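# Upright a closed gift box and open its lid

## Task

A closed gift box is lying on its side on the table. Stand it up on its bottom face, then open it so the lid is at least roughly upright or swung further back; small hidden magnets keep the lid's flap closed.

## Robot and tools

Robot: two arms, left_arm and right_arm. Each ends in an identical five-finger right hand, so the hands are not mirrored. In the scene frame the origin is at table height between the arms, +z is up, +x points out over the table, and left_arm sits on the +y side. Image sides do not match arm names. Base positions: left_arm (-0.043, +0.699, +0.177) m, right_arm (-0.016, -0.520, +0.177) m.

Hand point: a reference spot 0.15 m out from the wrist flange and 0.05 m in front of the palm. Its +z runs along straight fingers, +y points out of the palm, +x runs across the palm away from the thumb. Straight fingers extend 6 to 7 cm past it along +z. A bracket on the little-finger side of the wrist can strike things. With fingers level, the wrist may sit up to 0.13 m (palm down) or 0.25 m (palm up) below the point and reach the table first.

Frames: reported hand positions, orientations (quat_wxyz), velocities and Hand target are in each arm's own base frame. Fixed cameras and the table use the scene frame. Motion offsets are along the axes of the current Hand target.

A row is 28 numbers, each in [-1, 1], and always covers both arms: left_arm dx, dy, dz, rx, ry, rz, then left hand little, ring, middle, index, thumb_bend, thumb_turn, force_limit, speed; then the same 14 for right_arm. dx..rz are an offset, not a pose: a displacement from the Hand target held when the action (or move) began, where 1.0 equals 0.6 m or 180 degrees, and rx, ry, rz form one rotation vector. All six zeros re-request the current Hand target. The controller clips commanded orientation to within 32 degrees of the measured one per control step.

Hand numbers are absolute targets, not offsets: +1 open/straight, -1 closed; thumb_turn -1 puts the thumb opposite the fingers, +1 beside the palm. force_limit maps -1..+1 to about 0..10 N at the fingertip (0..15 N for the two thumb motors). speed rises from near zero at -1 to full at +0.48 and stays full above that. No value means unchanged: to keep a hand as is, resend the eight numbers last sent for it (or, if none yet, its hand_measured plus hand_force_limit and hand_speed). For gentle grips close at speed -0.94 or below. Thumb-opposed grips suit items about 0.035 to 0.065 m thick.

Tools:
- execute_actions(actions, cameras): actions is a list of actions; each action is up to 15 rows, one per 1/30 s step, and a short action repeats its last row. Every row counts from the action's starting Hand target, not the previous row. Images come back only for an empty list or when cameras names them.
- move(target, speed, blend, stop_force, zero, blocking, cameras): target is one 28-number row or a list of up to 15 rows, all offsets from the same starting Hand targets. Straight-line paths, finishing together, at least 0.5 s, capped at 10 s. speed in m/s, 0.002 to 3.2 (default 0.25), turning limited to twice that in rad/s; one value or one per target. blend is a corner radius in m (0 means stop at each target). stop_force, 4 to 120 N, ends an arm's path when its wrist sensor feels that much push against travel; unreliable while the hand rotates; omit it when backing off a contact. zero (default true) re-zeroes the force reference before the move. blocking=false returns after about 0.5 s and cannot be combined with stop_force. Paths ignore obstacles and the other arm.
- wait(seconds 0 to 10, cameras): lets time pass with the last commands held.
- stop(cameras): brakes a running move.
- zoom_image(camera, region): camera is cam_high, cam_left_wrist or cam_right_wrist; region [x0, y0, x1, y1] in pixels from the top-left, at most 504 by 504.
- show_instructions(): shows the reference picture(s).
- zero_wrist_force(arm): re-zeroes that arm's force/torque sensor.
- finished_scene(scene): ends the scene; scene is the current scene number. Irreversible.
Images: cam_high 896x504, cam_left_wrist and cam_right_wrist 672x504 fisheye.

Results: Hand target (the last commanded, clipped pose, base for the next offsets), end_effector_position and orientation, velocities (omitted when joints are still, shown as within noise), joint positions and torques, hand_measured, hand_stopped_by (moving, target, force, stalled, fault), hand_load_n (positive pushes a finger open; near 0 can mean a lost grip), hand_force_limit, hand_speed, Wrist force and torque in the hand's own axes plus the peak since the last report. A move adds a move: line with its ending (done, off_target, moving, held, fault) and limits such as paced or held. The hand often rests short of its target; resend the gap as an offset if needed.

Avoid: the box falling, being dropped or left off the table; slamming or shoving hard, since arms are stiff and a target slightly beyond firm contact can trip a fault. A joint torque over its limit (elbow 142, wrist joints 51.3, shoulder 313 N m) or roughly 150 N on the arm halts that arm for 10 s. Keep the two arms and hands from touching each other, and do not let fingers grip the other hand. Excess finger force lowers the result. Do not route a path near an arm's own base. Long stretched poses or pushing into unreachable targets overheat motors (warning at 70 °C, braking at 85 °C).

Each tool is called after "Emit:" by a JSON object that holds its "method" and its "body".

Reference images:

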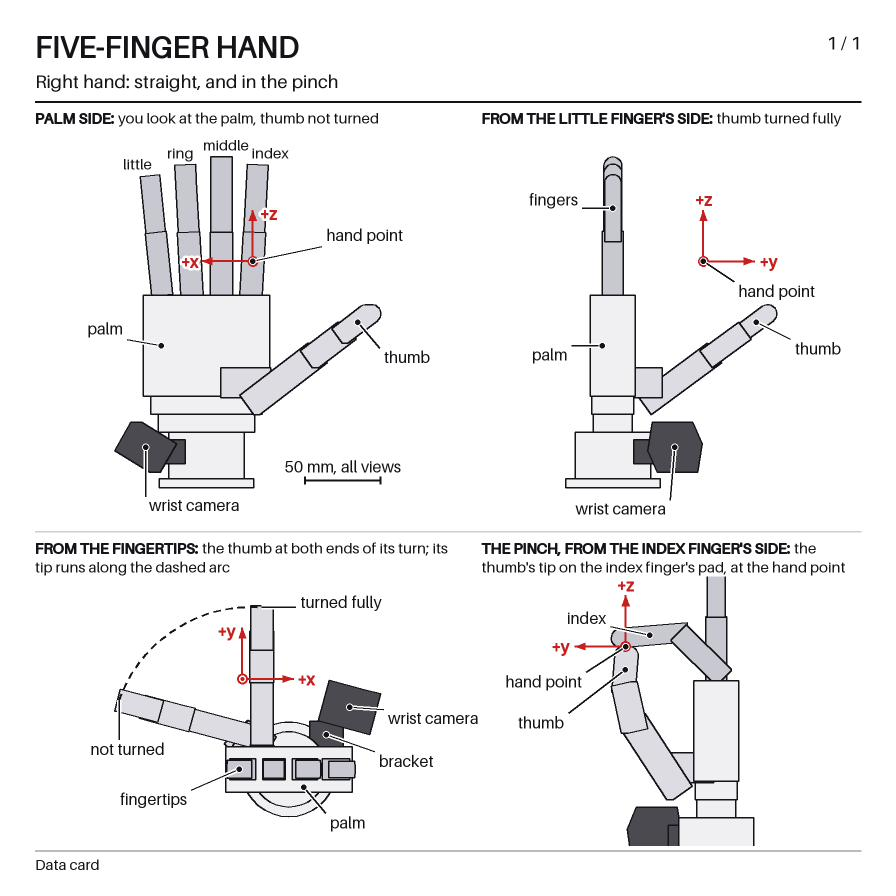

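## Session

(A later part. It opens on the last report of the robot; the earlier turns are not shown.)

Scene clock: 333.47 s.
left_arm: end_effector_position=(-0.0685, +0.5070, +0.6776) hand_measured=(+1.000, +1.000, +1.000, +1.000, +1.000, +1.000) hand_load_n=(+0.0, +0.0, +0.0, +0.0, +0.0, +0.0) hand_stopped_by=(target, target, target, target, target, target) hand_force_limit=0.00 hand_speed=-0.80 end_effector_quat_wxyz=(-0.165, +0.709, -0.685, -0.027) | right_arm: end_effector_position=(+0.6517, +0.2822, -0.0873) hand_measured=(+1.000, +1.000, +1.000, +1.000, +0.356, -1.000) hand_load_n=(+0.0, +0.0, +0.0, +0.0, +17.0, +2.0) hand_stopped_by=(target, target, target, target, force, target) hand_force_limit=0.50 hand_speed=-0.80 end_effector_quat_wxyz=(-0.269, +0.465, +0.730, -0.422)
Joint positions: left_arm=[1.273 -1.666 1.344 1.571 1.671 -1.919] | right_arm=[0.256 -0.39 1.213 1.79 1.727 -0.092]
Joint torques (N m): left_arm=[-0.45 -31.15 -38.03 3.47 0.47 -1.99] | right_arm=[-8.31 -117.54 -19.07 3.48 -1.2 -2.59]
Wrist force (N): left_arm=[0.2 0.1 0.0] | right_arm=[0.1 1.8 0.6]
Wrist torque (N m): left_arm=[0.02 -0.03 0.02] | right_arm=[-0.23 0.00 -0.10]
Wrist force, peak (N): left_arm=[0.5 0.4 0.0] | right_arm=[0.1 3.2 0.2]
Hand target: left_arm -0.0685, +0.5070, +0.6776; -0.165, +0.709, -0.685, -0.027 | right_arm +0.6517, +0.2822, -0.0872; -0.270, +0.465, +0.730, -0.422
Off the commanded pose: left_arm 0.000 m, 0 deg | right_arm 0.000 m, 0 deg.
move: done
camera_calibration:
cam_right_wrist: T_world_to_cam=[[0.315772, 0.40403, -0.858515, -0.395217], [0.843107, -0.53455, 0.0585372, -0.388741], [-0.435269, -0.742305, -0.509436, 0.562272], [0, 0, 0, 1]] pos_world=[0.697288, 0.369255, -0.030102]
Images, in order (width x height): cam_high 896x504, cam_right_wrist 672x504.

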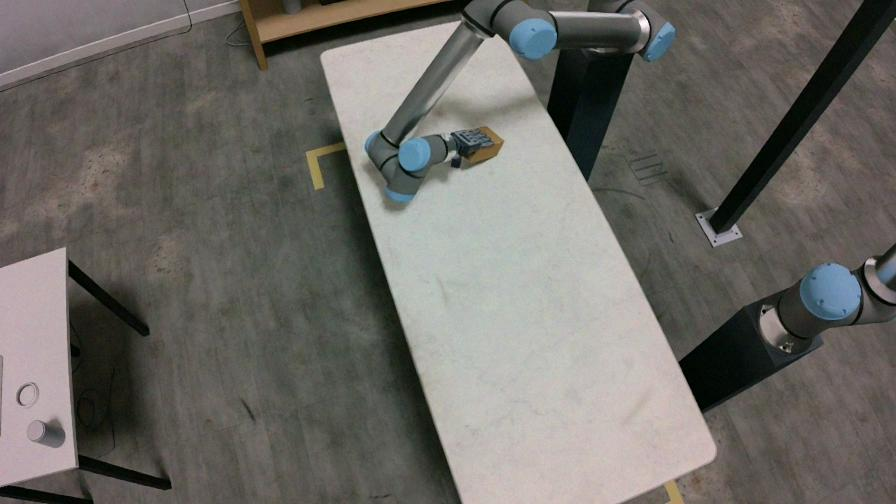

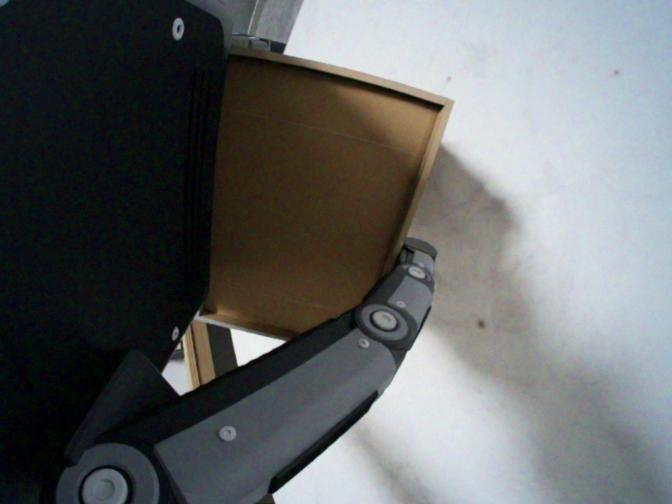

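Emit:
{"method": "move", "body": {"target": [[0,0,0,0,0,0,1,1,1,1,1,1,0,-0.8,0,0.0393,0.0019,0.0556,0,0,1,1,1,1,-0.7,-1,0.5,-0.8],[0,0,0,0,0,0,1,1,1,1,1,1,0,-0.8,0,0.0776,0.0101,0.1111,0,0,1,1,1,1,-0.7,-1,0.5,-0.8]], "speed": 0.12, "blend": 0.004, "cameras": ["cam_high","cam_right_wrist"]}}

Emit:
{"method": "zoom_image", "body": {"camera": "cam_high", "region": [420, 80, 540, 200]}}

Scene clock: 341.53 s.
left_arm: end_effector_position=(-0.0685, +0.5070, +0.6776) hand_measured=(+1.000, +1.000, +1.000, +1.000, +1.000, +1.000) hand_load_n=(+0.0, +0.0, +0.0, +0.0, +0.0, +0.0) hand_stopped_by=(target, target, target, target, target, target) hand_force_limit=0.00 hand_speed=-0.80 end_effector_quat_wxyz=(-0.165, +0.709, -0.685, -0.027) | right_arm: end_effector_position=(+0.6653, +0.2886, -0.1212) hand_measured=(+1.000, +1.000, +1.000, +1.000, +0.356, -1.000) hand_load_n=(+0.0, +0.0, +0.0, +0.0, +16.5, +1.5) hand_stopped_by=(target, target, target, target, force, target) hand_force_limit=0.50 hand_speed=-0.80 end_effector_quat_wxyz=(-0.330, +0.424, +0.667, -0.517)
Joint positions: left_arm=[1.273 -1.666 1.344 1.571 1.671 -1.919] | right_arm=[0.267 -0.213 1.047 2.054 1.735 -0.044]
Joint torques (N m): left_arm=[-0.86 -30.81 -38.21 3.46 0.74 -2.06] | right_arm=[0.88 -115.5 -27.73 4.39 0.34 0.17]
Wrist force (N): left_arm=[0.1 0.0 0.0] | right_arm=[0.3 2.4 0.2]
Wrist torque (N m): left_arm=[0.01 -0.02 0.01] | right_arm=[-0.22 0.03 0.18]
Wrist force, peak (N): left_arm=[0.5 0.2 0.1] | right_arm=[0.6 5.8 2.2]
Hand target: left_arm -0.0685, +0.5070, +0.6776; -0.165, +0.709, -0.685, -0.027 | right_arm +0.6653, +0.2886, -0.1212; -0.330, +0.424, +0.667, -0.517 (not the last commanded pose)
Off the commanded pose: left_arm 0.000 m, 0 deg | right_arm 0.010 m, 5 deg.
FORCE FAULT: contact force on the right arm reached its limit, and that arm stopped. The contact can be on any part of that arm, not only on its tool. That arm's remaining commands of this call were not run. That arm is still stopped at the end of this call. That arm stays stopped for about 10 more seconds. Until then a move that you send moves the other arm only, and its call returns only when the move has ended. Once the stop has ended, the next robot result says so. If the stop ends while you think or write, that arm runs what you send next, counted from a new Hand target: where the arm stands when the stop ends. While its stop runs, that arm, its gripper or tool too, takes no new command. Until it ends, the stop uses up actions while you think or wait. An arm that is not stopped still takes commands.
move: fault (right_arm); path passed 1 of 2 targets
camera_calibration:
cam_right_wrist: T_world_to_cam=[[0.0926551, 0.299962, -0.949441, -0.263755], [0.839795, -0.535833, -0.0873337, -0.409891], [-0.534938, -0.789244, -0.301554, 0.660654], [0, 0, 0, 1]] pos_world=[0.722072, 0.380901, -0.0869941]
Images, in order (width x height): cam_high 896x504, cam_right_wrist 672x504.

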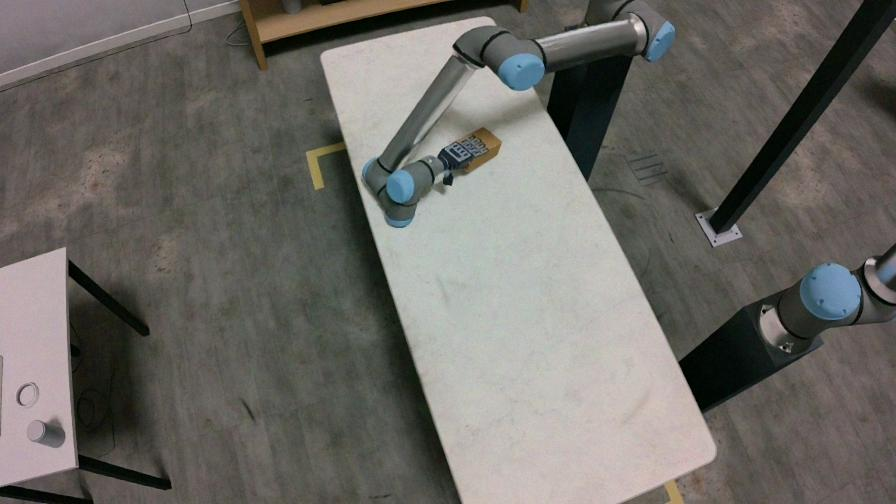

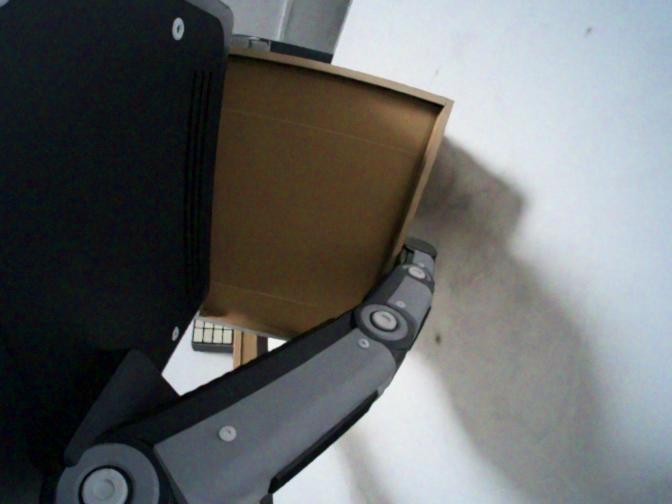

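Scaled by 4.200 from the camera's 896x504 image, which has a finer 1280x720 frame.

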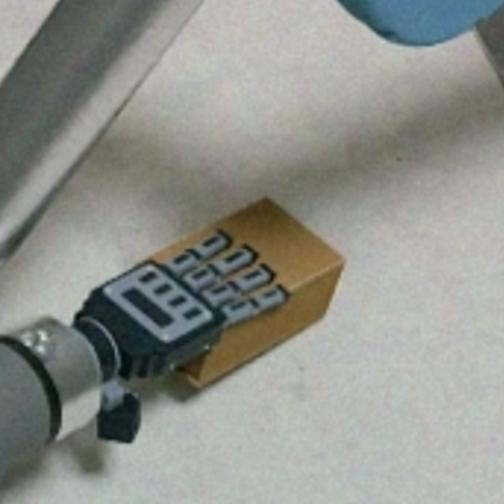

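Emit:
{"method": "wait", "body": {"seconds": 0.5}}

Emit:
{"method": "move", "body": {"target": [0,0,0,0,0,0,1,1,1,1,1,1,0,-0.8,0,-0.0157,0.0028,-0.0278,0,0,1,1,1,1,-0.7,-1,0.5,-0.8], "speed": 0.08, "cameras": ["cam_high"]}}

Emit:
{"method": "zoom_image", "body": {"camera": "cam_high", "region": [380, 80, 540, 240]}}

Scene clock: 374.87 s.
left_arm: end_effector_position=(-0.0685, +0.5070, +0.6776) hand_measured=(+1.000, +1.000, +1.000, +1.000, +1.000, +1.000) hand_load_n=(+0.0, +0.0, +0.0, +0.0, +0.0, +0.0) hand_stopped_by=(target, target, target, target, target, target) hand_force_limit=0.00 hand_speed=-0.80 end_effector_quat_wxyz=(-0.165, +0.709, -0.685, -0.027) | right_arm: end_effector_position=(+0.6653, +0.2886, -0.1212) hand_measured=(+1.000, +1.000, +1.000, +1.000, +0.356, -1.000) hand_load_n=(+0.0, +0.0, +0.0, +0.0, +17.0, +2.0) hand_stopped_by=(target, target, target, target, force, target) hand_force_limit=0.50 hand_speed=-0.80 end_effector_quat_wxyz=(-0.330, +0.424, +0.667, -0.517)
Joint positions: left_arm=[1.273 -1.666 1.344 1.571 1.671 -1.919] | right_arm=[0.267 -0.213 1.047 2.054 1.735 -0.044]
Joint torques (N m): left_arm=[1.68 -30.08 -38.07 3.45 0.32 -2.16] | right_arm=[1.09 -117.4 -26.83 3.09 0.26 -0.04]
Wrist force (N): left_arm=[-0.1 -0.1 -0.1] | right_arm=[0.0 2.0 0.4]
Wrist torque (N m): left_arm=[-0.01 0.02 -0.01] | right_arm=[-0.28 0.05 0.16]
Wrist force, peak (N): left_arm=[0.6 0.2 0.0] | right_arm=[0.3 2.7 0.2]
Hand target: left_arm -0.0685, +0.5070, +0.6776; -0.165, +0.709, -0.685, -0.027 | right_arm +0.6653, +0.2886, -0.1212; -0.330, +0.424, +0.667, -0.517 (not the last commanded pose)
Off the commanded pose: left_arm 0.000 m, 0 deg | right_arm 0.010 m, 5 deg.
FORCE FAULT, CONTINUED: the right arm's stop, for the force fault that an earlier result reported, is over. The rest of the stop counts as 19 of the actions that you can send in this scene. That arm's target is now where it stood when the stop ended, not its last command. That arm accepts commands again.
wait: 0.50 s; at rest from the start

Scene clock: 375.73 s.
left_arm: end_effector_position=(-0.0685, +0.5070, +0.6776) hand_measured=(+1.000, +1.000, +1.000, +1.000, +1.000, +1.000) hand_load_n=(+0.0, +0.0, +0.0, +0.0, +0.0, +0.0) hand_stopped_by=(target, target, target, target, target, target) hand_force_limit=0.00 hand_speed=-0.80 end_effector_quat_wxyz=(-0.165, +0.709, -0.685, -0.027) | right_arm: end_effector_position=(+0.6616, +0.2869, -0.1124) hand_measured=(+1.000, +1.000, +1.000, +1.000, +0.356, -1.000) hand_load_n=(+0.0, +0.0, +0.0, +0.0, +17.0, +2.0) hand_stopped_by=(target, target, target, target, force, target) hand_force_limit=0.50 hand_speed=-0.80 end_effector_quat_wxyz=(-0.311, +0.438, +0.689, -0.487)
Joint positions: left_arm=[1.273 -1.666 1.344 1.571 1.671 -1.919] | right_arm=[0.264 -0.266 1.095 1.969 1.733 -0.059]
Joint torques (N m): left_arm=[0.13 -31.21 -37.96 3.39 0.39 -2.76] | right_arm=[-8.58 -99.03 -35.23 6.72 -0.97 1.5]
Wrist force (N): left_arm=[-0.1 0.2 -0.1] | right_arm=[0.1 2.1 0.0]
Wrist torque (N m): left_arm=[0.04 0.02 0.00] | right_arm=[-0.23 0.03 0.15]
Wrist force, peak (N): left_arm=[0.1 0.4 0.2] | right_arm=[0.3 3.0 0.3]
Hand target: left_arm -0.0685, +0.5070, +0.6776; -0.165, +0.709, -0.685, -0.027 | right_arm +0.6617, +0.2869, -0.1125; -0.311, +0.438, +0.689, -0.487
Off the commanded pose: left_arm 0.000 m, 0 deg | right_arm 0.000 m, 0 deg.
move: done
Images, in order (width x height): cam_high 896x504.

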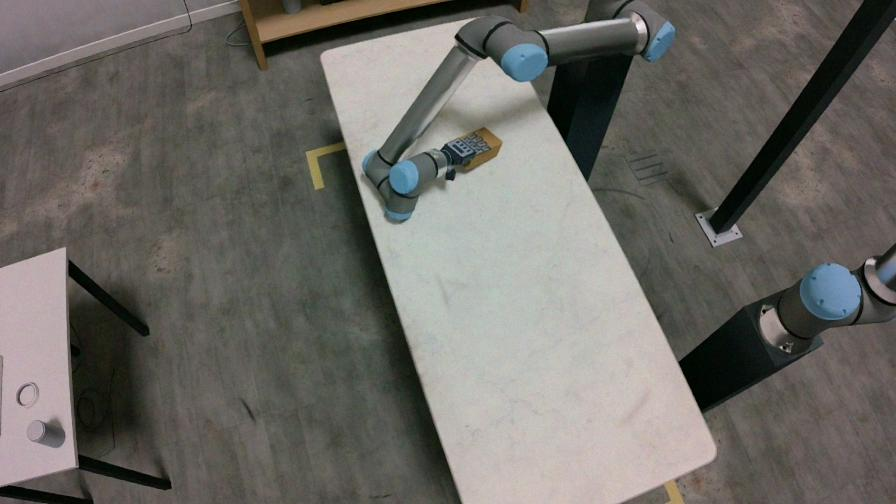

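Scaled by 3.150 from the camera's 896x504 image, which has a finer 1280x720 frame.

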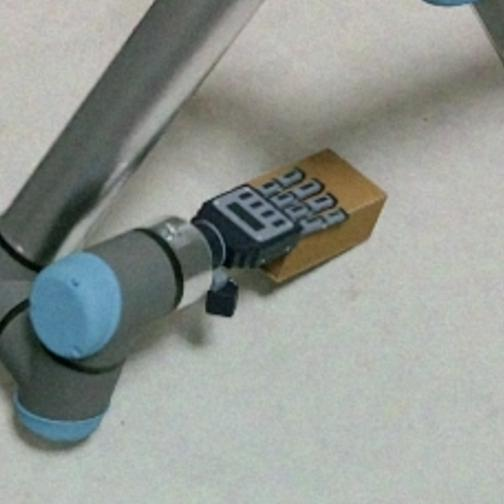

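Emit:
{"method": "move", "body": {"target": [0,0,0,0,0,0,1,1,1,1,1,1,0,-0.8,0,0.0188,0.0068,0,0,0,1,1,1,1,-0.7,-1,0.5,-0.8], "speed": 0.015, "stop_force": 4}}

Scene clock: 380.70 s.
left_arm: end_effector_position=(-0.0685, +0.5070, +0.6776) hand_measured=(+1.000, +1.000, +1.000, +1.000, +1.000, +1.000) hand_load_n=(+0.0, +0.0, +0.0, +0.0, +0.0, +0.0) hand_stopped_by=(target, target, target, target, target, target) hand_force_limit=0.00 hand_speed=-0.80 end_effector_quat_wxyz=(-0.165, +0.709, -0.685, -0.027) | right_arm: end_effector_position=(+0.6616, +0.2869, -0.1179) hand_measured=(+1.000, +1.000, +1.000, +1.000, +0.356, -1.000) hand_load_n=(+0.0, -0.5, +0.0, +0.0, +15.5, +1.5) hand_stopped_by=(target, target, target, target, force, target) hand_force_limit=0.50 hand_speed=-0.80 end_effector_quat_wxyz=(-0.311, +0.438, +0.689, -0.487)
Joint positions: left_arm=[1.273 -1.666 1.344 1.571 1.671 -1.919] | right_arm=[0.264 -0.258 1.09 1.966 1.733 -0.059]
Joint torques (N m): left_arm=[-0.68 -30.51 -38.84 3.46 0.52 -2.37] | right_arm=[13.95 -130.42 -16.78 5.99 1.49 2.75]
Wrist force (N): left_arm=[0.1 0.2 -0.2] | right_arm=[0.3 -0.3 0.2]
Wrist torque (N m): left_arm=[0.05 -0.01 0.02] | right_arm=[0.08 -0.04 0.04]
Wrist force, peak (N): left_arm=[0.4 0.2 0.2] | right_arm=[0.2 -2.5 -3.2]
Hand target: left_arm -0.0685, +0.5070, +0.6776; -0.165, +0.709, -0.685, -0.027 | right_arm +0.6616, +0.2869, -0.1179; -0.311, +0.438, +0.689, -0.487 (not the last commanded pose)
Off the commanded pose: left_arm 0.000 m, 0 deg | right_arm 0.007 m, 0 deg.
move: contact (right_arm)

Emit:
{"method": "move", "body": {"target": [0,0,0,0,0,0,1,1,1,1,1,1,0,-0.8,0,-0.0160,0.0439,0,0,0,1,1,1,1,0.95,-1,0.5,-0.9], "speed": 0.0125, "cameras": ["cam_high","cam_right_wrist"]}}

Emit:
{"method": "zoom_image", "body": {"camera": "cam_high", "region": [420, 80, 540, 200]}}

Scene clock: 390.43 s.
left_arm: end_effector_position=(-0.0685, +0.5070, +0.6776) hand_measured=(+1.000, +1.000, +1.000, +1.000, +1.000, +1.000) hand_load_n=(+0.0, +0.0, +0.0, +0.0, +0.0, +0.0) hand_stopped_by=(target, target, target, target, target, target) hand_force_limit=0.00 hand_speed=-0.80 end_effector_quat_wxyz=(-0.165, +0.709, -0.685, -0.027) | right_arm: end_effector_position=(+0.6362, +0.2750, -0.1176) hand_measured=(+1.000, +1.000, +1.000, +1.000, +0.950, -1.000) hand_load_n=(+0.0, +0.0, +0.0, -0.5, +0.0, +0.0) hand_stopped_by=(target, target, target, target, target, target) hand_force_limit=0.50 hand_speed=-0.90 end_effector_quat_wxyz=(-0.311, +0.438, +0.689, -0.487)
Joint positions: left_arm=[1.273 -1.666 1.344 1.571 1.671 -1.919] | right_arm=[0.259 -0.292 1.177 1.913 1.738 -0.061]
Joint torques (N m): left_arm=[0.34 -29.04 -38.26 3.55 0.68 -2.38] | right_arm=[6.81 -96.16 -33.68 5.26 -0.73 -1.39]
Wrist force (N): left_arm=[0.2 0.1 0.0] | right_arm=[0.3 0.9 -0.1]
Wrist torque (N m): left_arm=[0.01 -0.03 0.02] | right_arm=[-0.15 0.00 0.14]
Wrist force, peak (N): left_arm=[0.2 0.6 0.0] | right_arm=[0.1 -1.2 -2.2]
Hand target: left_arm -0.0685, +0.5070, +0.6776; -0.165, +0.709, -0.685, -0.027 | right_arm +0.6362, +0.2750, -0.1176; -0.311, +0.438, +0.689, -0.487
Off the commanded pose: left_arm 0.000 m, 0 deg | right_arm 0.000 m, 0 deg.
move: done
camera_calibration:
cam_right_wrist: T_world_to_cam=[[0.166957, 0.334605, -0.927451, -0.307796], [0.844793, -0.533565, -0.0404217, -0.390846], [-0.50838, -0.776755, -0.371754, 0.606883], [0, 0, 0, 1]] pos_world=[0.6901, 0.365847, -0.0756529]
Images, in order (width x height): cam_high 896x504, cam_right_wrist 672x504.

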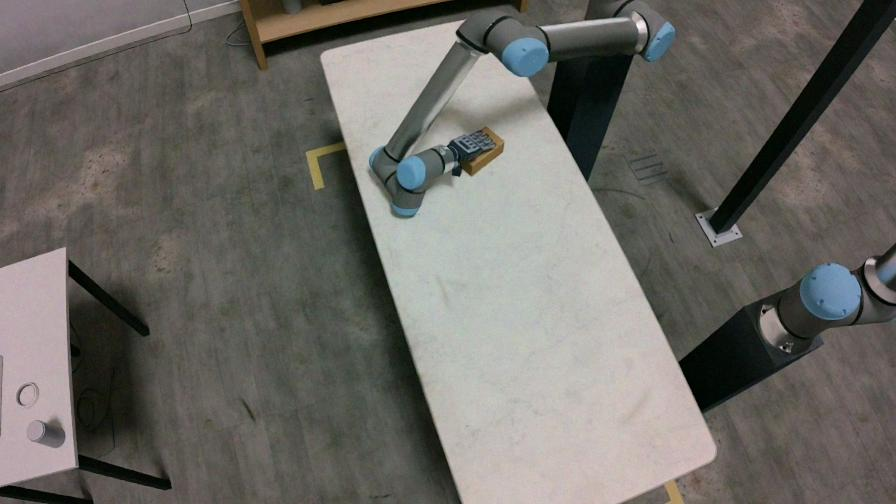

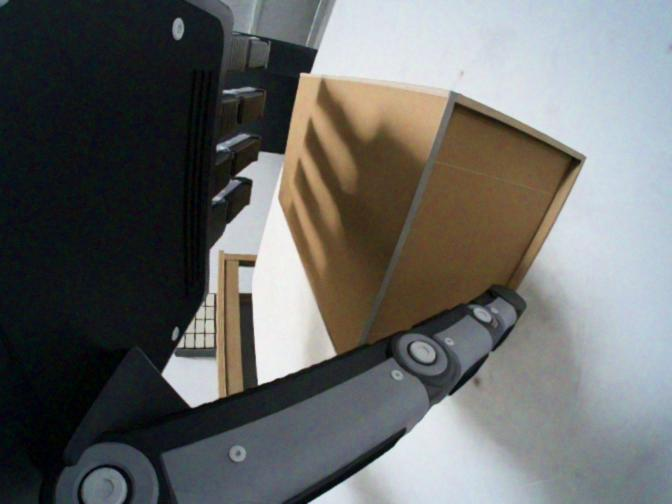

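Scaled by 4.200 from the camera's 896x504 image, which has a finer 1280x720 frame.

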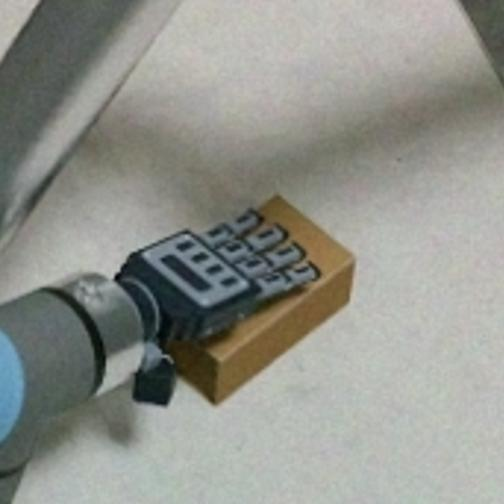

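Emit:
{"method": "move", "body": {"target": [0,0,0,0,0,0,1,1,1,1,1,1,0,-0.8,0,0.0125,0.0046,0,0,0,1,1,1,1,0.95,-1,0.5,-0.9], "speed": 0.012, "stop_force": 4}}

Emit:
{"method": "move", "body": {"target": [0,0,0,0,0,0,1,1,1,1,1,1,0,-0.8,0,0.0171,-0.0470,0,0,0,1,1,1,1,0.95,-1,0.5,-0.9], "speed": 0.03, "cameras": ["cam_high","cam_right_wrist"]}}

Emit:
{"method": "zoom_image", "body": {"camera": "cam_high", "region": [420, 80, 540, 200]}}

Scene clock: 409.87 s.
left_arm: end_effector_position=(-0.0685, +0.5070, +0.6776) hand_measured=(+1.000, +1.000, +1.000, +1.000, +1.000, +1.000) hand_load_n=(+0.0, +0.0, +0.0, +0.0, +0.0, -0.5) hand_stopped_by=(target, target, target, target, target, target) hand_force_limit=0.00 hand_speed=-0.80 end_effector_quat_wxyz=(-0.165, +0.709, -0.685, -0.027) | right_arm: end_effector_position=(+0.6361, +0.2750, -0.1257) hand_measured=(+1.000, +1.000, +1.000, +1.000, +0.950, -1.000) hand_load_n=(+0.0, +0.0, +0.0, +0.0, +0.0, +0.0) hand_stopped_by=(target, target, target, target, target, target) hand_force_limit=0.50 hand_speed=-0.90 end_effector_quat_wxyz=(-0.311, +0.438, +0.689, -0.487)
Joint positions: left_arm=[1.273 -1.666 1.344 1.571 1.671 -1.919] | right_arm=[0.259 -0.281 1.171 1.909 1.738 -0.061]
Joint torques (N m): left_arm=[0.56 -30.25 -38.35 3.64 0.67 -2.86] | right_arm=[8.92 -126.74 -20.76 4.04 0.52 1.03]
Wrist force (N): left_arm=[0.0 0.1 -0.2] | right_arm=[0.2 1.0 0.0]
Wrist torque (N m): left_arm=[0.03 0.01 0.00] | right_arm=[-0.13 0.02 0.14]
Wrist force, peak (N): left_arm=[0.4 0.3 -0.3] | right_arm=[0.2 1.4 -0.2]
Hand target: left_arm -0.0685, +0.5070, +0.6776; -0.165, +0.709, -0.685, -0.027 | right_arm +0.6361, +0.2750, -0.1256; -0.311, +0.438, +0.689, -0.487
Off the commanded pose: left_arm 0.000 m, 0 deg | right_arm 0.000 m, 0 deg.
move: done

Scene clock: 411.17 s.
left_arm: end_effector_position=(-0.0685, +0.5070, +0.6776) hand_measured=(+1.000, +1.000, +1.000, +1.000, +1.000, +1.000) hand_load_n=(+0.0, +0.5, +0.0, +0.0, +0.0, +0.0) hand_stopped_by=(target, target, target, target, target, target) hand_force_limit=0.00 hand_speed=-0.80 end_effector_quat_wxyz=(-0.165, +0.709, -0.685, -0.027) | right_arm: end_effector_position=(+0.6633, +0.2877, -0.1260) hand_measured=(+1.000, +1.000, +1.000, +1.000, +0.950, -1.000) hand_load_n=(+0.0, +0.0, +0.0, +0.0, +0.0, +0.0) hand_stopped_by=(target, target, target, target, target, target) hand_force_limit=0.50 hand_speed=-0.90 end_effector_quat_wxyz=(-0.311, +0.438, +0.689, -0.487) end_effector_velocity=(-0.002, +0.000, +0.000) end_effector_angular_velocity=(+0.001, -0.001, -0.001)
Joint positions: left_arm=[1.273 -1.666 1.344 1.571 1.671 -1.919] | right_arm=[0.265 -0.245 1.077 1.966 1.733 -0.059]
Joint velocities: left_arm=[within noise] | right_arm=[0 -0.003 0.005 -0.004 -0.002 0]
Joint torques (N m): left_arm=[1.43 -31.78 -38.74 3.66 0.74 -2.67] | right_arm=[8.63 -130.67 -16.93 0.66 -0.66 2.49]
Wrist force (N): left_arm=[0.1 0.3 0.1] | right_arm=[0.2 1.0 -0.3]
Wrist torque (N m): left_arm=[0.03 -0.02 0.02] | right_arm=[-0.14 0.03 -0.19]
Wrist force, peak (N): left_arm=[0.4 0.2 0.2] | right_arm=[0.0 1.1 -0.5]
Hand target: left_arm -0.0685, +0.5070, +0.6776; -0.165, +0.709, -0.685, -0.027 | right_arm +0.6633, +0.2877, -0.1259; -0.311, +0.438, +0.689, -0.487
Off the commanded pose: left_arm 0.000 m, 0 deg | right_arm 0.000 m, 0 deg.
move: done
camera_calibration:
cam_right_wrist: T_world_to_cam=[[0.166727, 0.334595, -0.927496, -0.324229], [0.844807, -0.533527, -0.0406075, -0.407289], [-0.508431, -0.776785, -0.371622, 0.627538], [0, 0, 0, 1]] pos_world=[0.717199, 0.378647, -0.0840529]
Images, in order (width x height): cam_high 896x504, cam_right_wrist 672x504.

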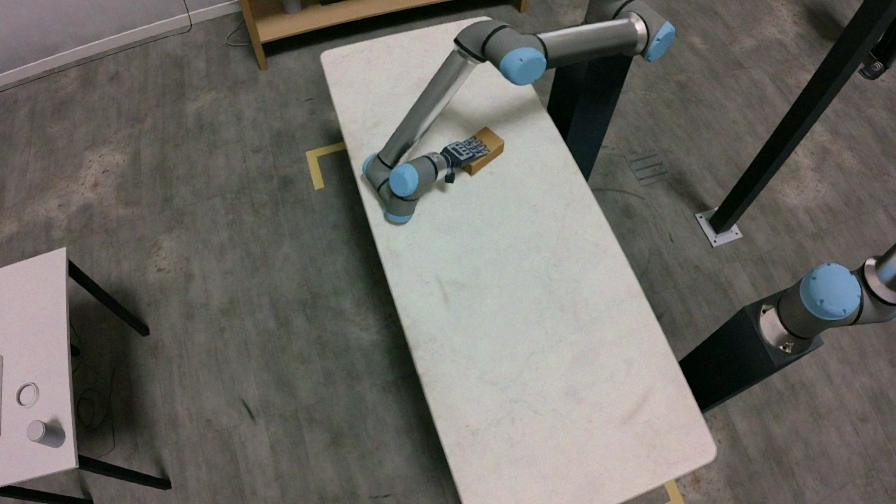

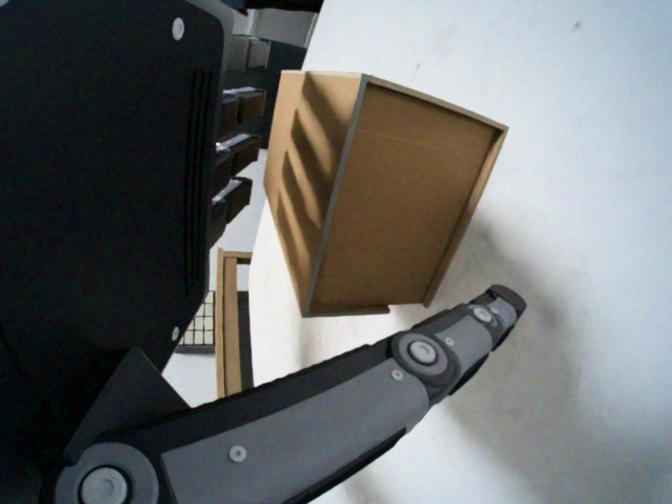

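Scaled by 4.200 from the camera's 896x504 image, which has a finer 1280x720 frame.

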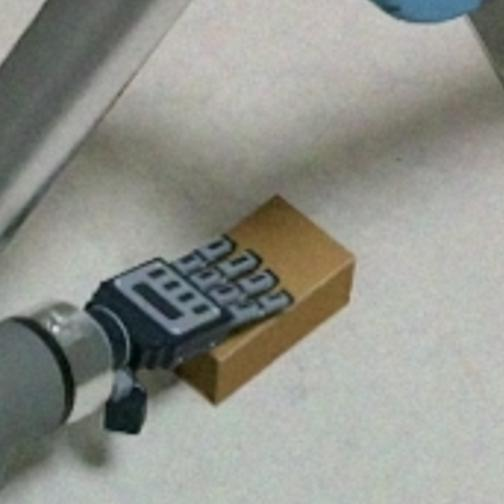

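Emit:
{"method": "move", "body": {"target": [[0,0,0,0,0,0,1,1,1,1,1,1,0,-0.8,0,-0.2158,-0.1673,0,0,0,1,1,1,1,0.95,-1,0.5,-0.9],[0,0,0,0,0,0,1,1,1,1,1,1,0,-0.8,-0.0103,-0.3508,0.2038,-0.3678,0.2175,-0.1524,1,1,1,1,0.95,-1,0.5,-0.9]], "speed": 0.5, "blend": 0.04, "cameras": ["cam_high","cam_right_wrist"]}}

Emit:
{"method": "zoom_image", "body": {"camera": "cam_high", "region": [430, 90, 550, 210]}}

Emit:
{"method": "zoom_image", "body": {"camera": "cam_right_wrist", "region": [200, 100, 560, 400]}}

Scene clock: 517.93 s.
left_arm: end_effector_position=(-0.0685, +0.5070, +0.6776) hand_measured=(+1.000, +1.000, +1.000, +1.000, +1.000, +1.000) hand_load_n=(+0.0, +0.0, +0.0, +0.0, +0.0, +0.0) hand_stopped_by=(target, target, target, target, target, target) hand_force_limit=0.00 hand_speed=-0.80 end_effector_quat_wxyz=(-0.165, +0.709, -0.685, -0.027) | right_arm: end_effector_position=(+0.4982, +0.2035, +0.0320) hand_measured=(+1.000, +1.000, +1.000, +1.000, +0.950, -1.000) hand_load_n=(+0.0, +0.0, +0.0, +0.0, +0.0, +0.0) hand_stopped_by=(target, target, target, target, target, target) hand_force_limit=0.50 hand_speed=-0.90 end_effector_quat_wxyz=(-0.326, +0.498, +0.778, +0.202)
Joint positions: left_arm=[1.273 -1.666 1.344 1.571 1.671 -1.919] | right_arm=[-0.291 -0.985 2.108 1.042 1.02 -0.896]
Joint torques (N m): left_arm=[1.42 -31.12 -38.99 3.52 0.81 -2.88] | right_arm=[-13.05 -64.59 -8.68 4.06 -2.17 -1.71]
Wrist force (N): left_arm=[0.3 -0.1 -0.1] | right_arm=[-0.1 0.0 -0.1]
Wrist torque (N m): left_arm=[-0.01 -0.04 0.02] | right_arm=[-0.04 -0.07 -0.05]
Wrist force, peak (N): left_arm=[0.3 0.5 -0.1] | right_arm=[0.2 3.6 1.7]
Hand target: left_arm -0.0685, +0.5070, +0.6776; -0.165, +0.709, -0.685, -0.027 | right_arm +0.4982, +0.2035, +0.0320; -0.326, +0.498, +0.778, +0.202
Off the commanded pose: left_arm 0.000 m, 0 deg | right_arm 0.000 m, 0 deg.
move: done
camera_calibration:
cam_right_wrist: T_world_to_cam=[[0.803498, 0.580638, 0.131343, -0.523258], [0.593742, -0.765646, -0.247499, -0.127363], [-0.043145, 0.276849, -0.959944, 0.109413], [0, 0, 0, 1]] pos_world=[0.500778, 0.176017, 0.142235]
Images, in order (width x height): cam_high 896x504, cam_right_wrist 672x504.

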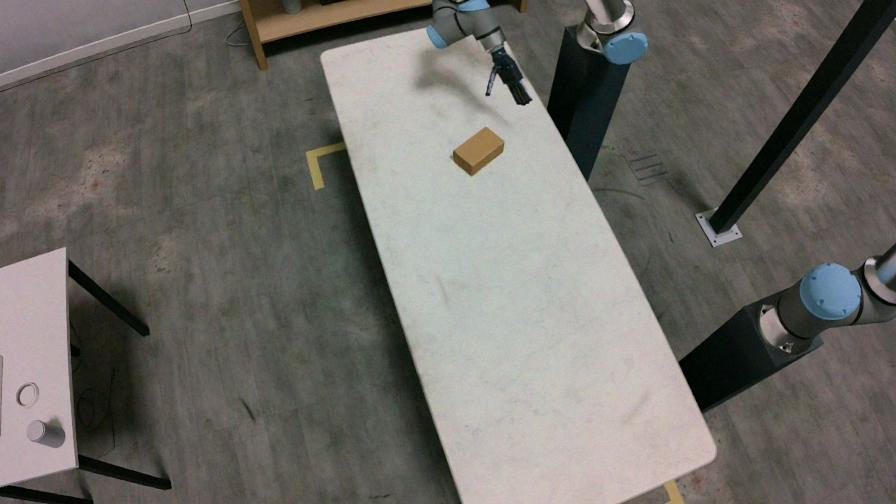

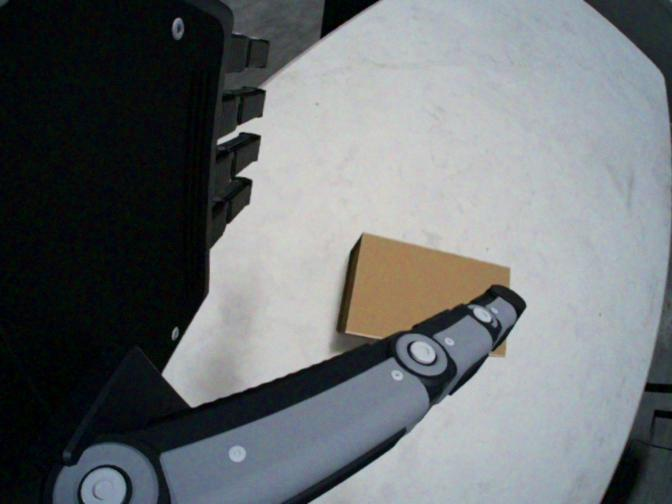

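Scaled by 4.200 from the camera's 896x504 image, which has a finer 1280x720 frame.

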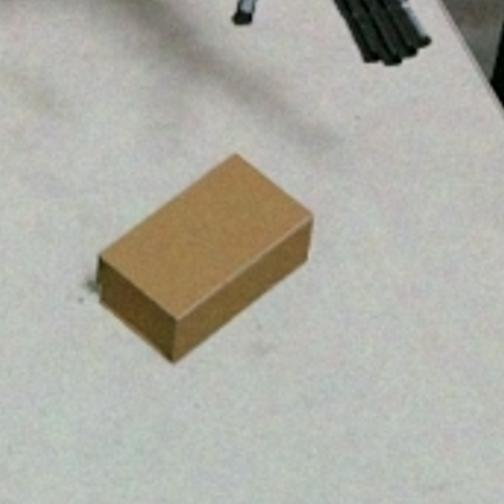

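Scaled by 1.400 from the camera's 672x504 image, which has a finer 960x720 frame.

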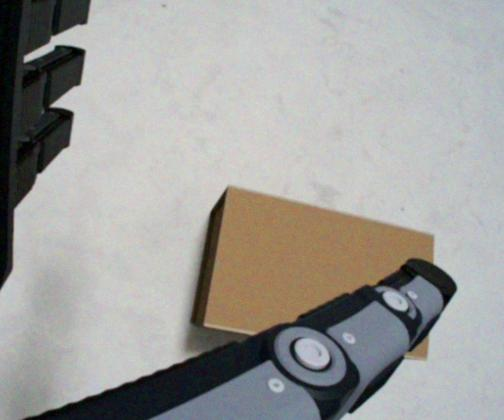

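Emit:
{"method": "move", "body": {"target": [0.850,-0.980,0.368,0.1861,0.2193,0.2724,-1,-1,-1,-1,1,1,0,0.2,0,0,0,0,0,0,1,1,1,0,1,1,0.5,0.2], "speed": 0.8}}

Emit:
{"method": "move", "body": {"target": [[0.3377,-0.4235,0.7912,0,0,0,-1,-1,-1,-1,1,1,0,0.2,0,0,0,0,0,0,1,1,1,0,1,1,0.5,0.2]], "speed": 0.6}}

Emit:
{"method": "move", "body": {"target": [[0.5465,-0.2722,0.6858,0,0,0,-1,-1,-1,-1,1,1,0,0.2,0,0,0,0,0,0,1,1,1,0,1,1,0.5,0.2]], "speed": 0.4, "cameras": ["all"]}}

Scene clock: 558.83 s.
left_arm: end_effector_position=(+0.5798, +0.0801, +0.4499) hand_measured=(-1.000, -1.000, -1.000, -1.000, +1.000, +1.000) hand_load_n=(+0.0, +0.0, +0.0, +0.0, +0.0, +0.0) hand_stopped_by=(target, target, target, target, target, target) hand_force_limit=0.00 hand_speed=0.20 end_effector_quat_wxyz=(+0.096, -0.265, +0.902, -0.328) | right_arm: end_effector_position=(+0.4982, +0.2035, +0.0320) hand_measured=(+1.000, +1.000, +1.000, +0.000, +1.000, +1.000) hand_load_n=(+0.0, +0.0, +0.0, +0.0, +0.0, +0.0) hand_stopped_by=(target, target, target, target, target, target) hand_force_limit=0.50 hand_speed=0.20 end_effector_quat_wxyz=(-0.326, +0.498, +0.778, +0.202)
Joint positions: left_arm=[-0.011 -1.532 1.619 1.052 2.137 -2.281] | right_arm=[-0.291 -0.985 2.108 1.042 1.019 -0.896]
Joint torques (N m): left_arm=[-16.07 -34.11 -42.43 -0.27 0.52 -3.12] | right_arm=[-9.65 -75.35 -11.74 6.34 -0.33 -1.78]
Wrist force (N): left_arm=[-0.3 0.9 -0.2] | right_arm=[-0.3 0.2 0.0]
Wrist torque (N m): left_arm=[0.11 -0.04 -0.03] | right_arm=[-0.03 -0.04 -0.02]
Wrist force, peak (N): left_arm=[-3.2 -3.2 6.3] | right_arm=[-0.4 0.4 -0.5]
Hand target: left_arm +0.5800, +0.0800, +0.4498; +0.096, -0.265, +0.902, -0.328 | right_arm +0.4982, +0.2035, +0.0320; -0.326, +0.498, +0.778, +0.202
Off the commanded pose: left_arm 0.000 m, 0 deg | right_arm 0.000 m, 0 deg.
move: done; limits=paced

Scene clock: 560.40 s.
left_arm: end_effector_position=(+0.6800, -0.4498, +0.2495) hand_measured=(-1.000, -1.000, -1.000, -1.000, +1.000, +1.000) hand_load_n=(+0.0, +0.0, +0.0, +0.0, +0.0, +0.0) hand_stopped_by=(target, target, target, target, target, target) hand_force_limit=0.00 hand_speed=0.20 end_effector_quat_wxyz=(+0.096, -0.265, +0.902, -0.328) | right_arm: end_effector_position=(+0.4982, +0.2035, +0.0320) hand_measured=(+1.000, +1.000, +1.000, +0.000, +1.000, +1.000) hand_load_n=(+0.0, +0.0, +0.0, +0.0, +0.0, +0.0) hand_stopped_by=(target, target, target, target, target, target) hand_force_limit=0.50 hand_speed=0.20 end_effector_quat_wxyz=(-0.326, +0.498, +0.778, +0.202)
Joint positions: left_arm=[-0.808 -1.208 1.536 0.553 1.693 -2.995] | right_arm=[-0.291 -0.985 2.108 1.042 1.019 -0.896]
Joint torques (N m): left_arm=[-5.88 -61.95 -37.48 3.55 0.51 3.66] | right_arm=[-7.26 -75.76 -18.01 7.29 0.33 -1.08]
Wrist force (N): left_arm=[0.1 0.7 -0.3] | right_arm=[-0.3 0.3 -0.1]
Wrist torque (N m): left_arm=[0.10 -0.09 -0.02] | right_arm=[0.00 -0.03 -0.02]
Wrist force, peak (N): left_arm=[-1.4 2.3 -2.5] | right_arm=[-0.3 0.3 -0.4]
Hand target: left_arm +0.6800, -0.4499, +0.2495; +0.096, -0.265, +0.902, -0.328 | right_arm +0.4982, +0.2035, +0.0320; -0.326, +0.498, +0.778, +0.202
Off the commanded pose: left_arm 0.000 m, 0 deg | right_arm 0.000 m, 0 deg.
move: done

Scene clock: 562.40 s.
left_arm: end_effector_position=(+0.6150, -0.9549, +0.0393) hand_measured=(-1.000, -1.000, -1.000, -1.000, +1.000, +1.000) hand_load_n=(+0.0, +0.0, +0.0, +0.0, +0.0, +0.0) hand_stopped_by=(target, target, target, target, target, target) hand_force_limit=0.00 hand_speed=0.20 end_effector_quat_wxyz=(+0.096, -0.265, +0.902, -0.328) | right_arm: end_effector_position=(+0.4982, +0.2035, +0.0320) hand_measured=(+1.000, +1.000, +1.000, +0.000, +1.000, +1.000) hand_load_n=(+0.0, +0.0, +0.0, +0.0, +0.0, +0.0) hand_stopped_by=(target, target, target, target, target, target) hand_force_limit=0.50 hand_speed=0.20 end_effector_quat_wxyz=(-0.326, +0.498, +0.778, +0.202)
Joint positions: left_arm=[-1.202 -0.522 0.747 0.658 1.441 -3.298] | right_arm=[-0.291 -0.985 2.108 1.042 1.019 -0.896]
Joint torques (N m): left_arm=[1.79 -110.31 -48.05 -1.23 0.79 3.72] | right_arm=[-2.59 -76.11 -22.52 7.25 0.58 -0.23]
Wrist force (N): left_arm=[-0.3 0.6 -0.3] | right_arm=[-0.2 0.4 -0.1]
Wrist torque (N m): left_arm=[0.08 -0.05 0.05] | right_arm=[0.00 -0.05 -0.01]
Wrist force, peak (N): left_arm=[-1.8 1.6 -2.5] | right_arm=[-0.4 -0.1 -0.5]
Hand target: left_arm +0.6150, -0.9550, +0.0392; +0.096, -0.265, +0.902, -0.328 | right_arm +0.4982, +0.2035, +0.0320; -0.326, +0.498, +0.778, +0.202
Off the commanded pose: left_arm 0.000 m, 0 deg | right_arm 0.000 m, 0 deg.
move: done
camera_calibration:
cam_left_wrist: T_world_to_cam=[[-0.61669, 0.52441, -0.587101, 0.901371], [0.473634, 0.842884, 0.255376, 0.508002], [0.62878, -0.120583, -0.768177, -0.35261], [0, 0, 0, 1]] pos_world=[0.536973, -0.943394, 0.128597]
cam_right_wrist: T_world_to_cam=[[0.803481, 0.580615, 0.131542, -0.523136], [0.593772, -0.765596, -0.247583, -0.127392], [-0.0430419, 0.277034, -0.959896, 0.109347], [0, 0, 0, 1]] pos_world=[0.500678, 0.175917, 0.142236]

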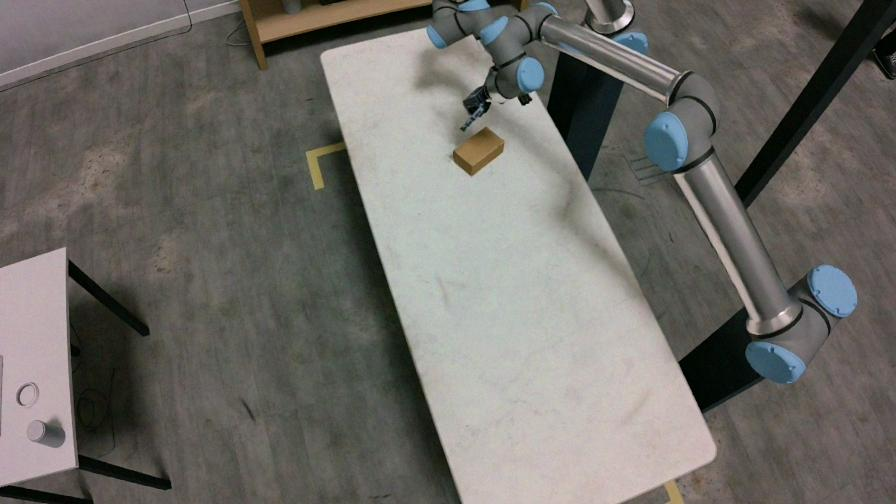

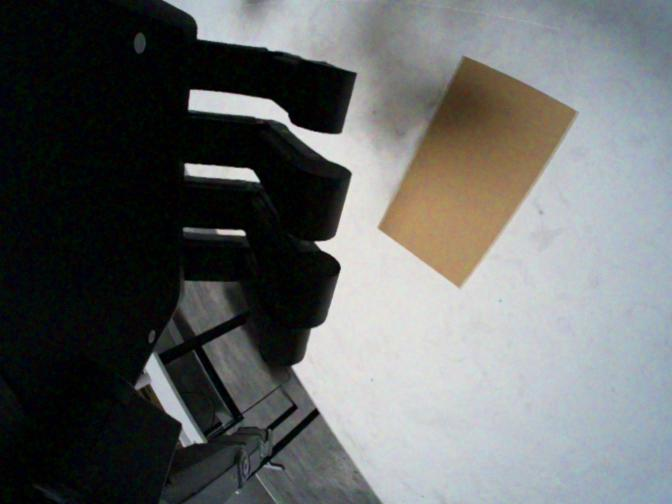

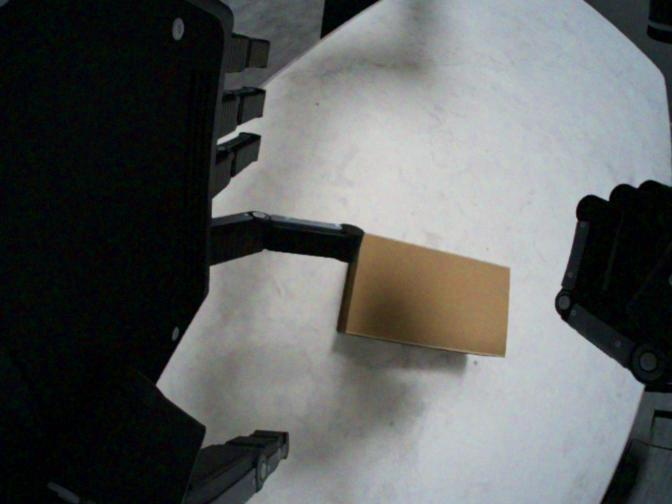

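Emit:
{"method": "move", "body": {"target": [-0.0482,0.1662,0.0673,0,0,0,-1,-1,-1,-1,1,1,0,0.2,0,0,0,0,0,0,1,1,1,0,1,1,0.5,0.2], "speed": 0.15}}

Emit:
{"method": "move", "body": {"target": [0,0.0857,0.1022,0,0,0,-1,-1,-1,-1,1,1,0,0.2,0,0,0,0,0,0,1,1,1,0,1,1,0.5,0.2], "speed": 0.02, "stop_force": 8, "cameras": ["all"]}}

Emit:
{"method": "zoom_image", "body": {"camera": "cam_high", "region": [430, 70, 550, 190]}}

Scene clock: 576.13 s.
left_arm: end_effector_position=(+0.6121, -0.8969, -0.0557) hand_measured=(-1.000, -1.000, -1.000, -1.000, +1.000, +1.000) hand_load_n=(+0.0, +0.0, +0.0, +0.0, +0.0, +0.0) hand_stopped_by=(target, target, target, target, target, target) hand_force_limit=0.00 hand_speed=0.20 end_effector_quat_wxyz=(+0.096, -0.265, +0.902, -0.328) | right_arm: end_effector_position=(+0.4982, +0.2035, +0.0320) hand_measured=(+1.000, +1.000, +1.000, +0.000, +1.000, +1.000) hand_load_n=(+0.0, +0.0, +0.0, +0.0, +0.0, +0.0) hand_stopped_by=(target, target, target, target, target, target) hand_force_limit=0.50 hand_speed=0.20 end_effector_quat_wxyz=(-0.326, +0.498, +0.778, +0.202)
Joint positions: left_arm=[-1.183 -0.561 0.999 0.443 1.453 -3.283] | right_arm=[-0.291 -0.985 2.108 1.042 1.019 -0.896]
Joint torques (N m): left_arm=[-10.66 -118.41 -38.09 3.38 -1.09 -1] | right_arm=[6.4 -75.93 -21.97 7.26 0.4 1.39]
Wrist force (N): left_arm=[0.1 0.6 -0.3] | right_arm=[-0.3 0.2 -0.3]
Wrist torque (N m): left_arm=[0.08 -0.10 0.00] | right_arm=[0.01 -0.03 -0.02]
Wrist force, peak (N): left_arm=[-0.6 2.4 0.6] | right_arm=[-0.6 0.3 -0.3]
Hand target: left_arm +0.6120, -0.8969, -0.0558; +0.096, -0.265, +0.902, -0.328 | right_arm +0.4982, +0.2035, +0.0320; -0.326, +0.498, +0.778, +0.202
Off the commanded pose: left_arm 0.000 m, 0 deg | right_arm 0.000 m, 0 deg.
move: done

Scene clock: 580.63 s.
left_arm: end_effector_position=(+0.6120, -0.8969, -0.1288) hand_measured=(-1.000, -1.000, -1.000, -1.000, +1.000, +1.000) hand_load_n=(+0.0, -1.0, +0.0, -1.0, +0.5, +0.0) hand_stopped_by=(target, target, target, target, target, target) hand_force_limit=0.00 hand_speed=0.20 end_effector_quat_wxyz=(+0.096, -0.265, +0.902, -0.328) | right_arm: end_effector_position=(+0.4982, +0.2035, +0.0320) hand_measured=(+1.000, +1.000, +1.000, +0.000, +1.000, +1.000) hand_load_n=(+0.0, +0.0, +0.0, +0.0, +0.0, +0.0) hand_stopped_by=(target, target, target, target, target, target) hand_force_limit=0.50 hand_speed=0.20 end_effector_quat_wxyz=(-0.326, +0.498, +0.778, +0.202)
Joint positions: left_arm=[-1.183 -0.496 1.011 0.367 1.453 -3.283] | right_arm=[-0.291 -0.985 2.108 1.042 1.019 -0.896]
Joint torques (N m): left_arm=[-9.89 -122.78 -27.23 4.38 -1.33 -3.97] | right_arm=[13.07 -73.97 -22.65 7.25 0.38 1.48]
Wrist force (N): left_arm=[0.3 -3.2 -6.6] | right_arm=[-0.3 0.1 -0.2]
Wrist torque (N m): left_arm=[0.24 -0.01 -0.06] | right_arm=[-0.02 -0.04 -0.02]
Wrist force, peak (N): left_arm=[-1.4 -11.2 -23.1] | right_arm=[-0.4 0.2 -0.5]
Hand target: left_arm +0.6120, -0.8969, -0.1287; +0.096, -0.265, +0.902, -0.328 (not the last commanded pose) | right_arm +0.4982, +0.2035, +0.0320; -0.326, +0.498, +0.778, +0.202
Off the commanded pose: left_arm 0.007 m, 0 deg | right_arm 0.000 m, 0 deg.
move: contact (left_arm)
camera_calibration:
cam_left_wrist: T_world_to_cam=[[-0.616603, 0.5245, -0.587112, 0.770505], [0.473758, 0.842814, 0.255379, 0.503312], [0.628772, -0.120682, -0.768168, -0.472866], [0, 0, 0, 1]] pos_world=[0.533973, -0.885394, -0.0394028]
cam_right_wrist: T_world_to_cam=[[0.803481, 0.580615, 0.131542, -0.523136], [0.593772, -0.765596, -0.247583, -0.127392], [-0.0430419, 0.277034, -0.959896, 0.109347], [0, 0, 0, 1]] pos_world=[0.500678, 0.175917, 0.142236]

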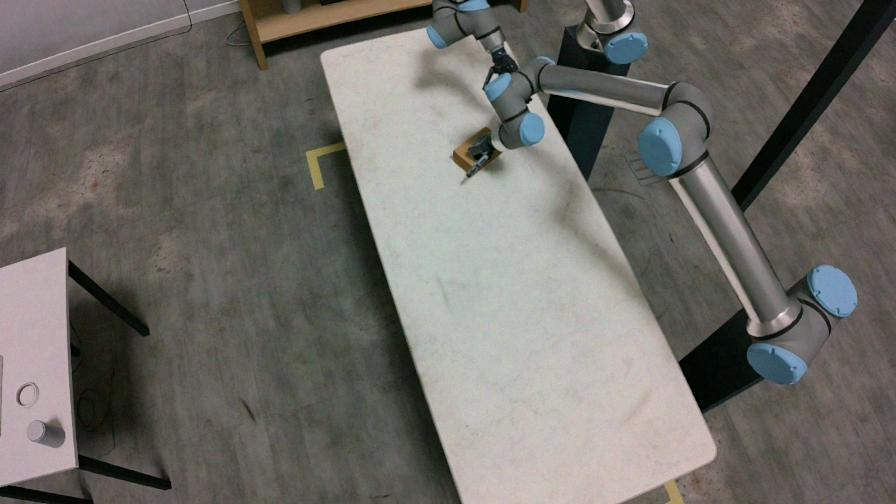

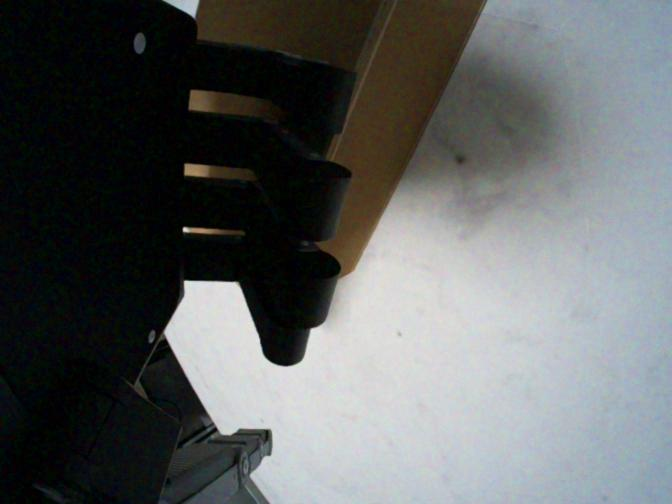

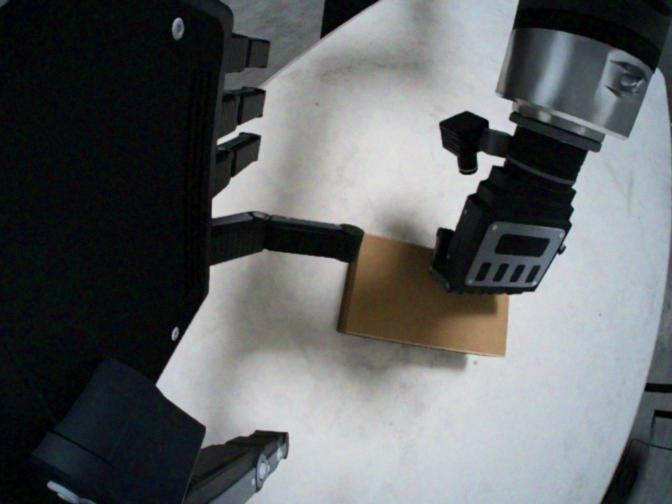

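Scaled by 4.200 from the camera's 896x504 image, which has a finer 1280x720 frame.

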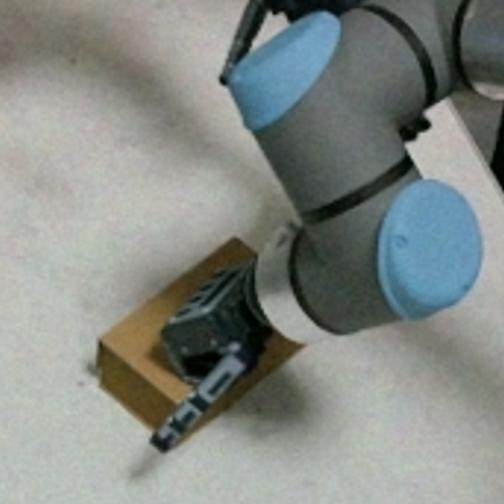

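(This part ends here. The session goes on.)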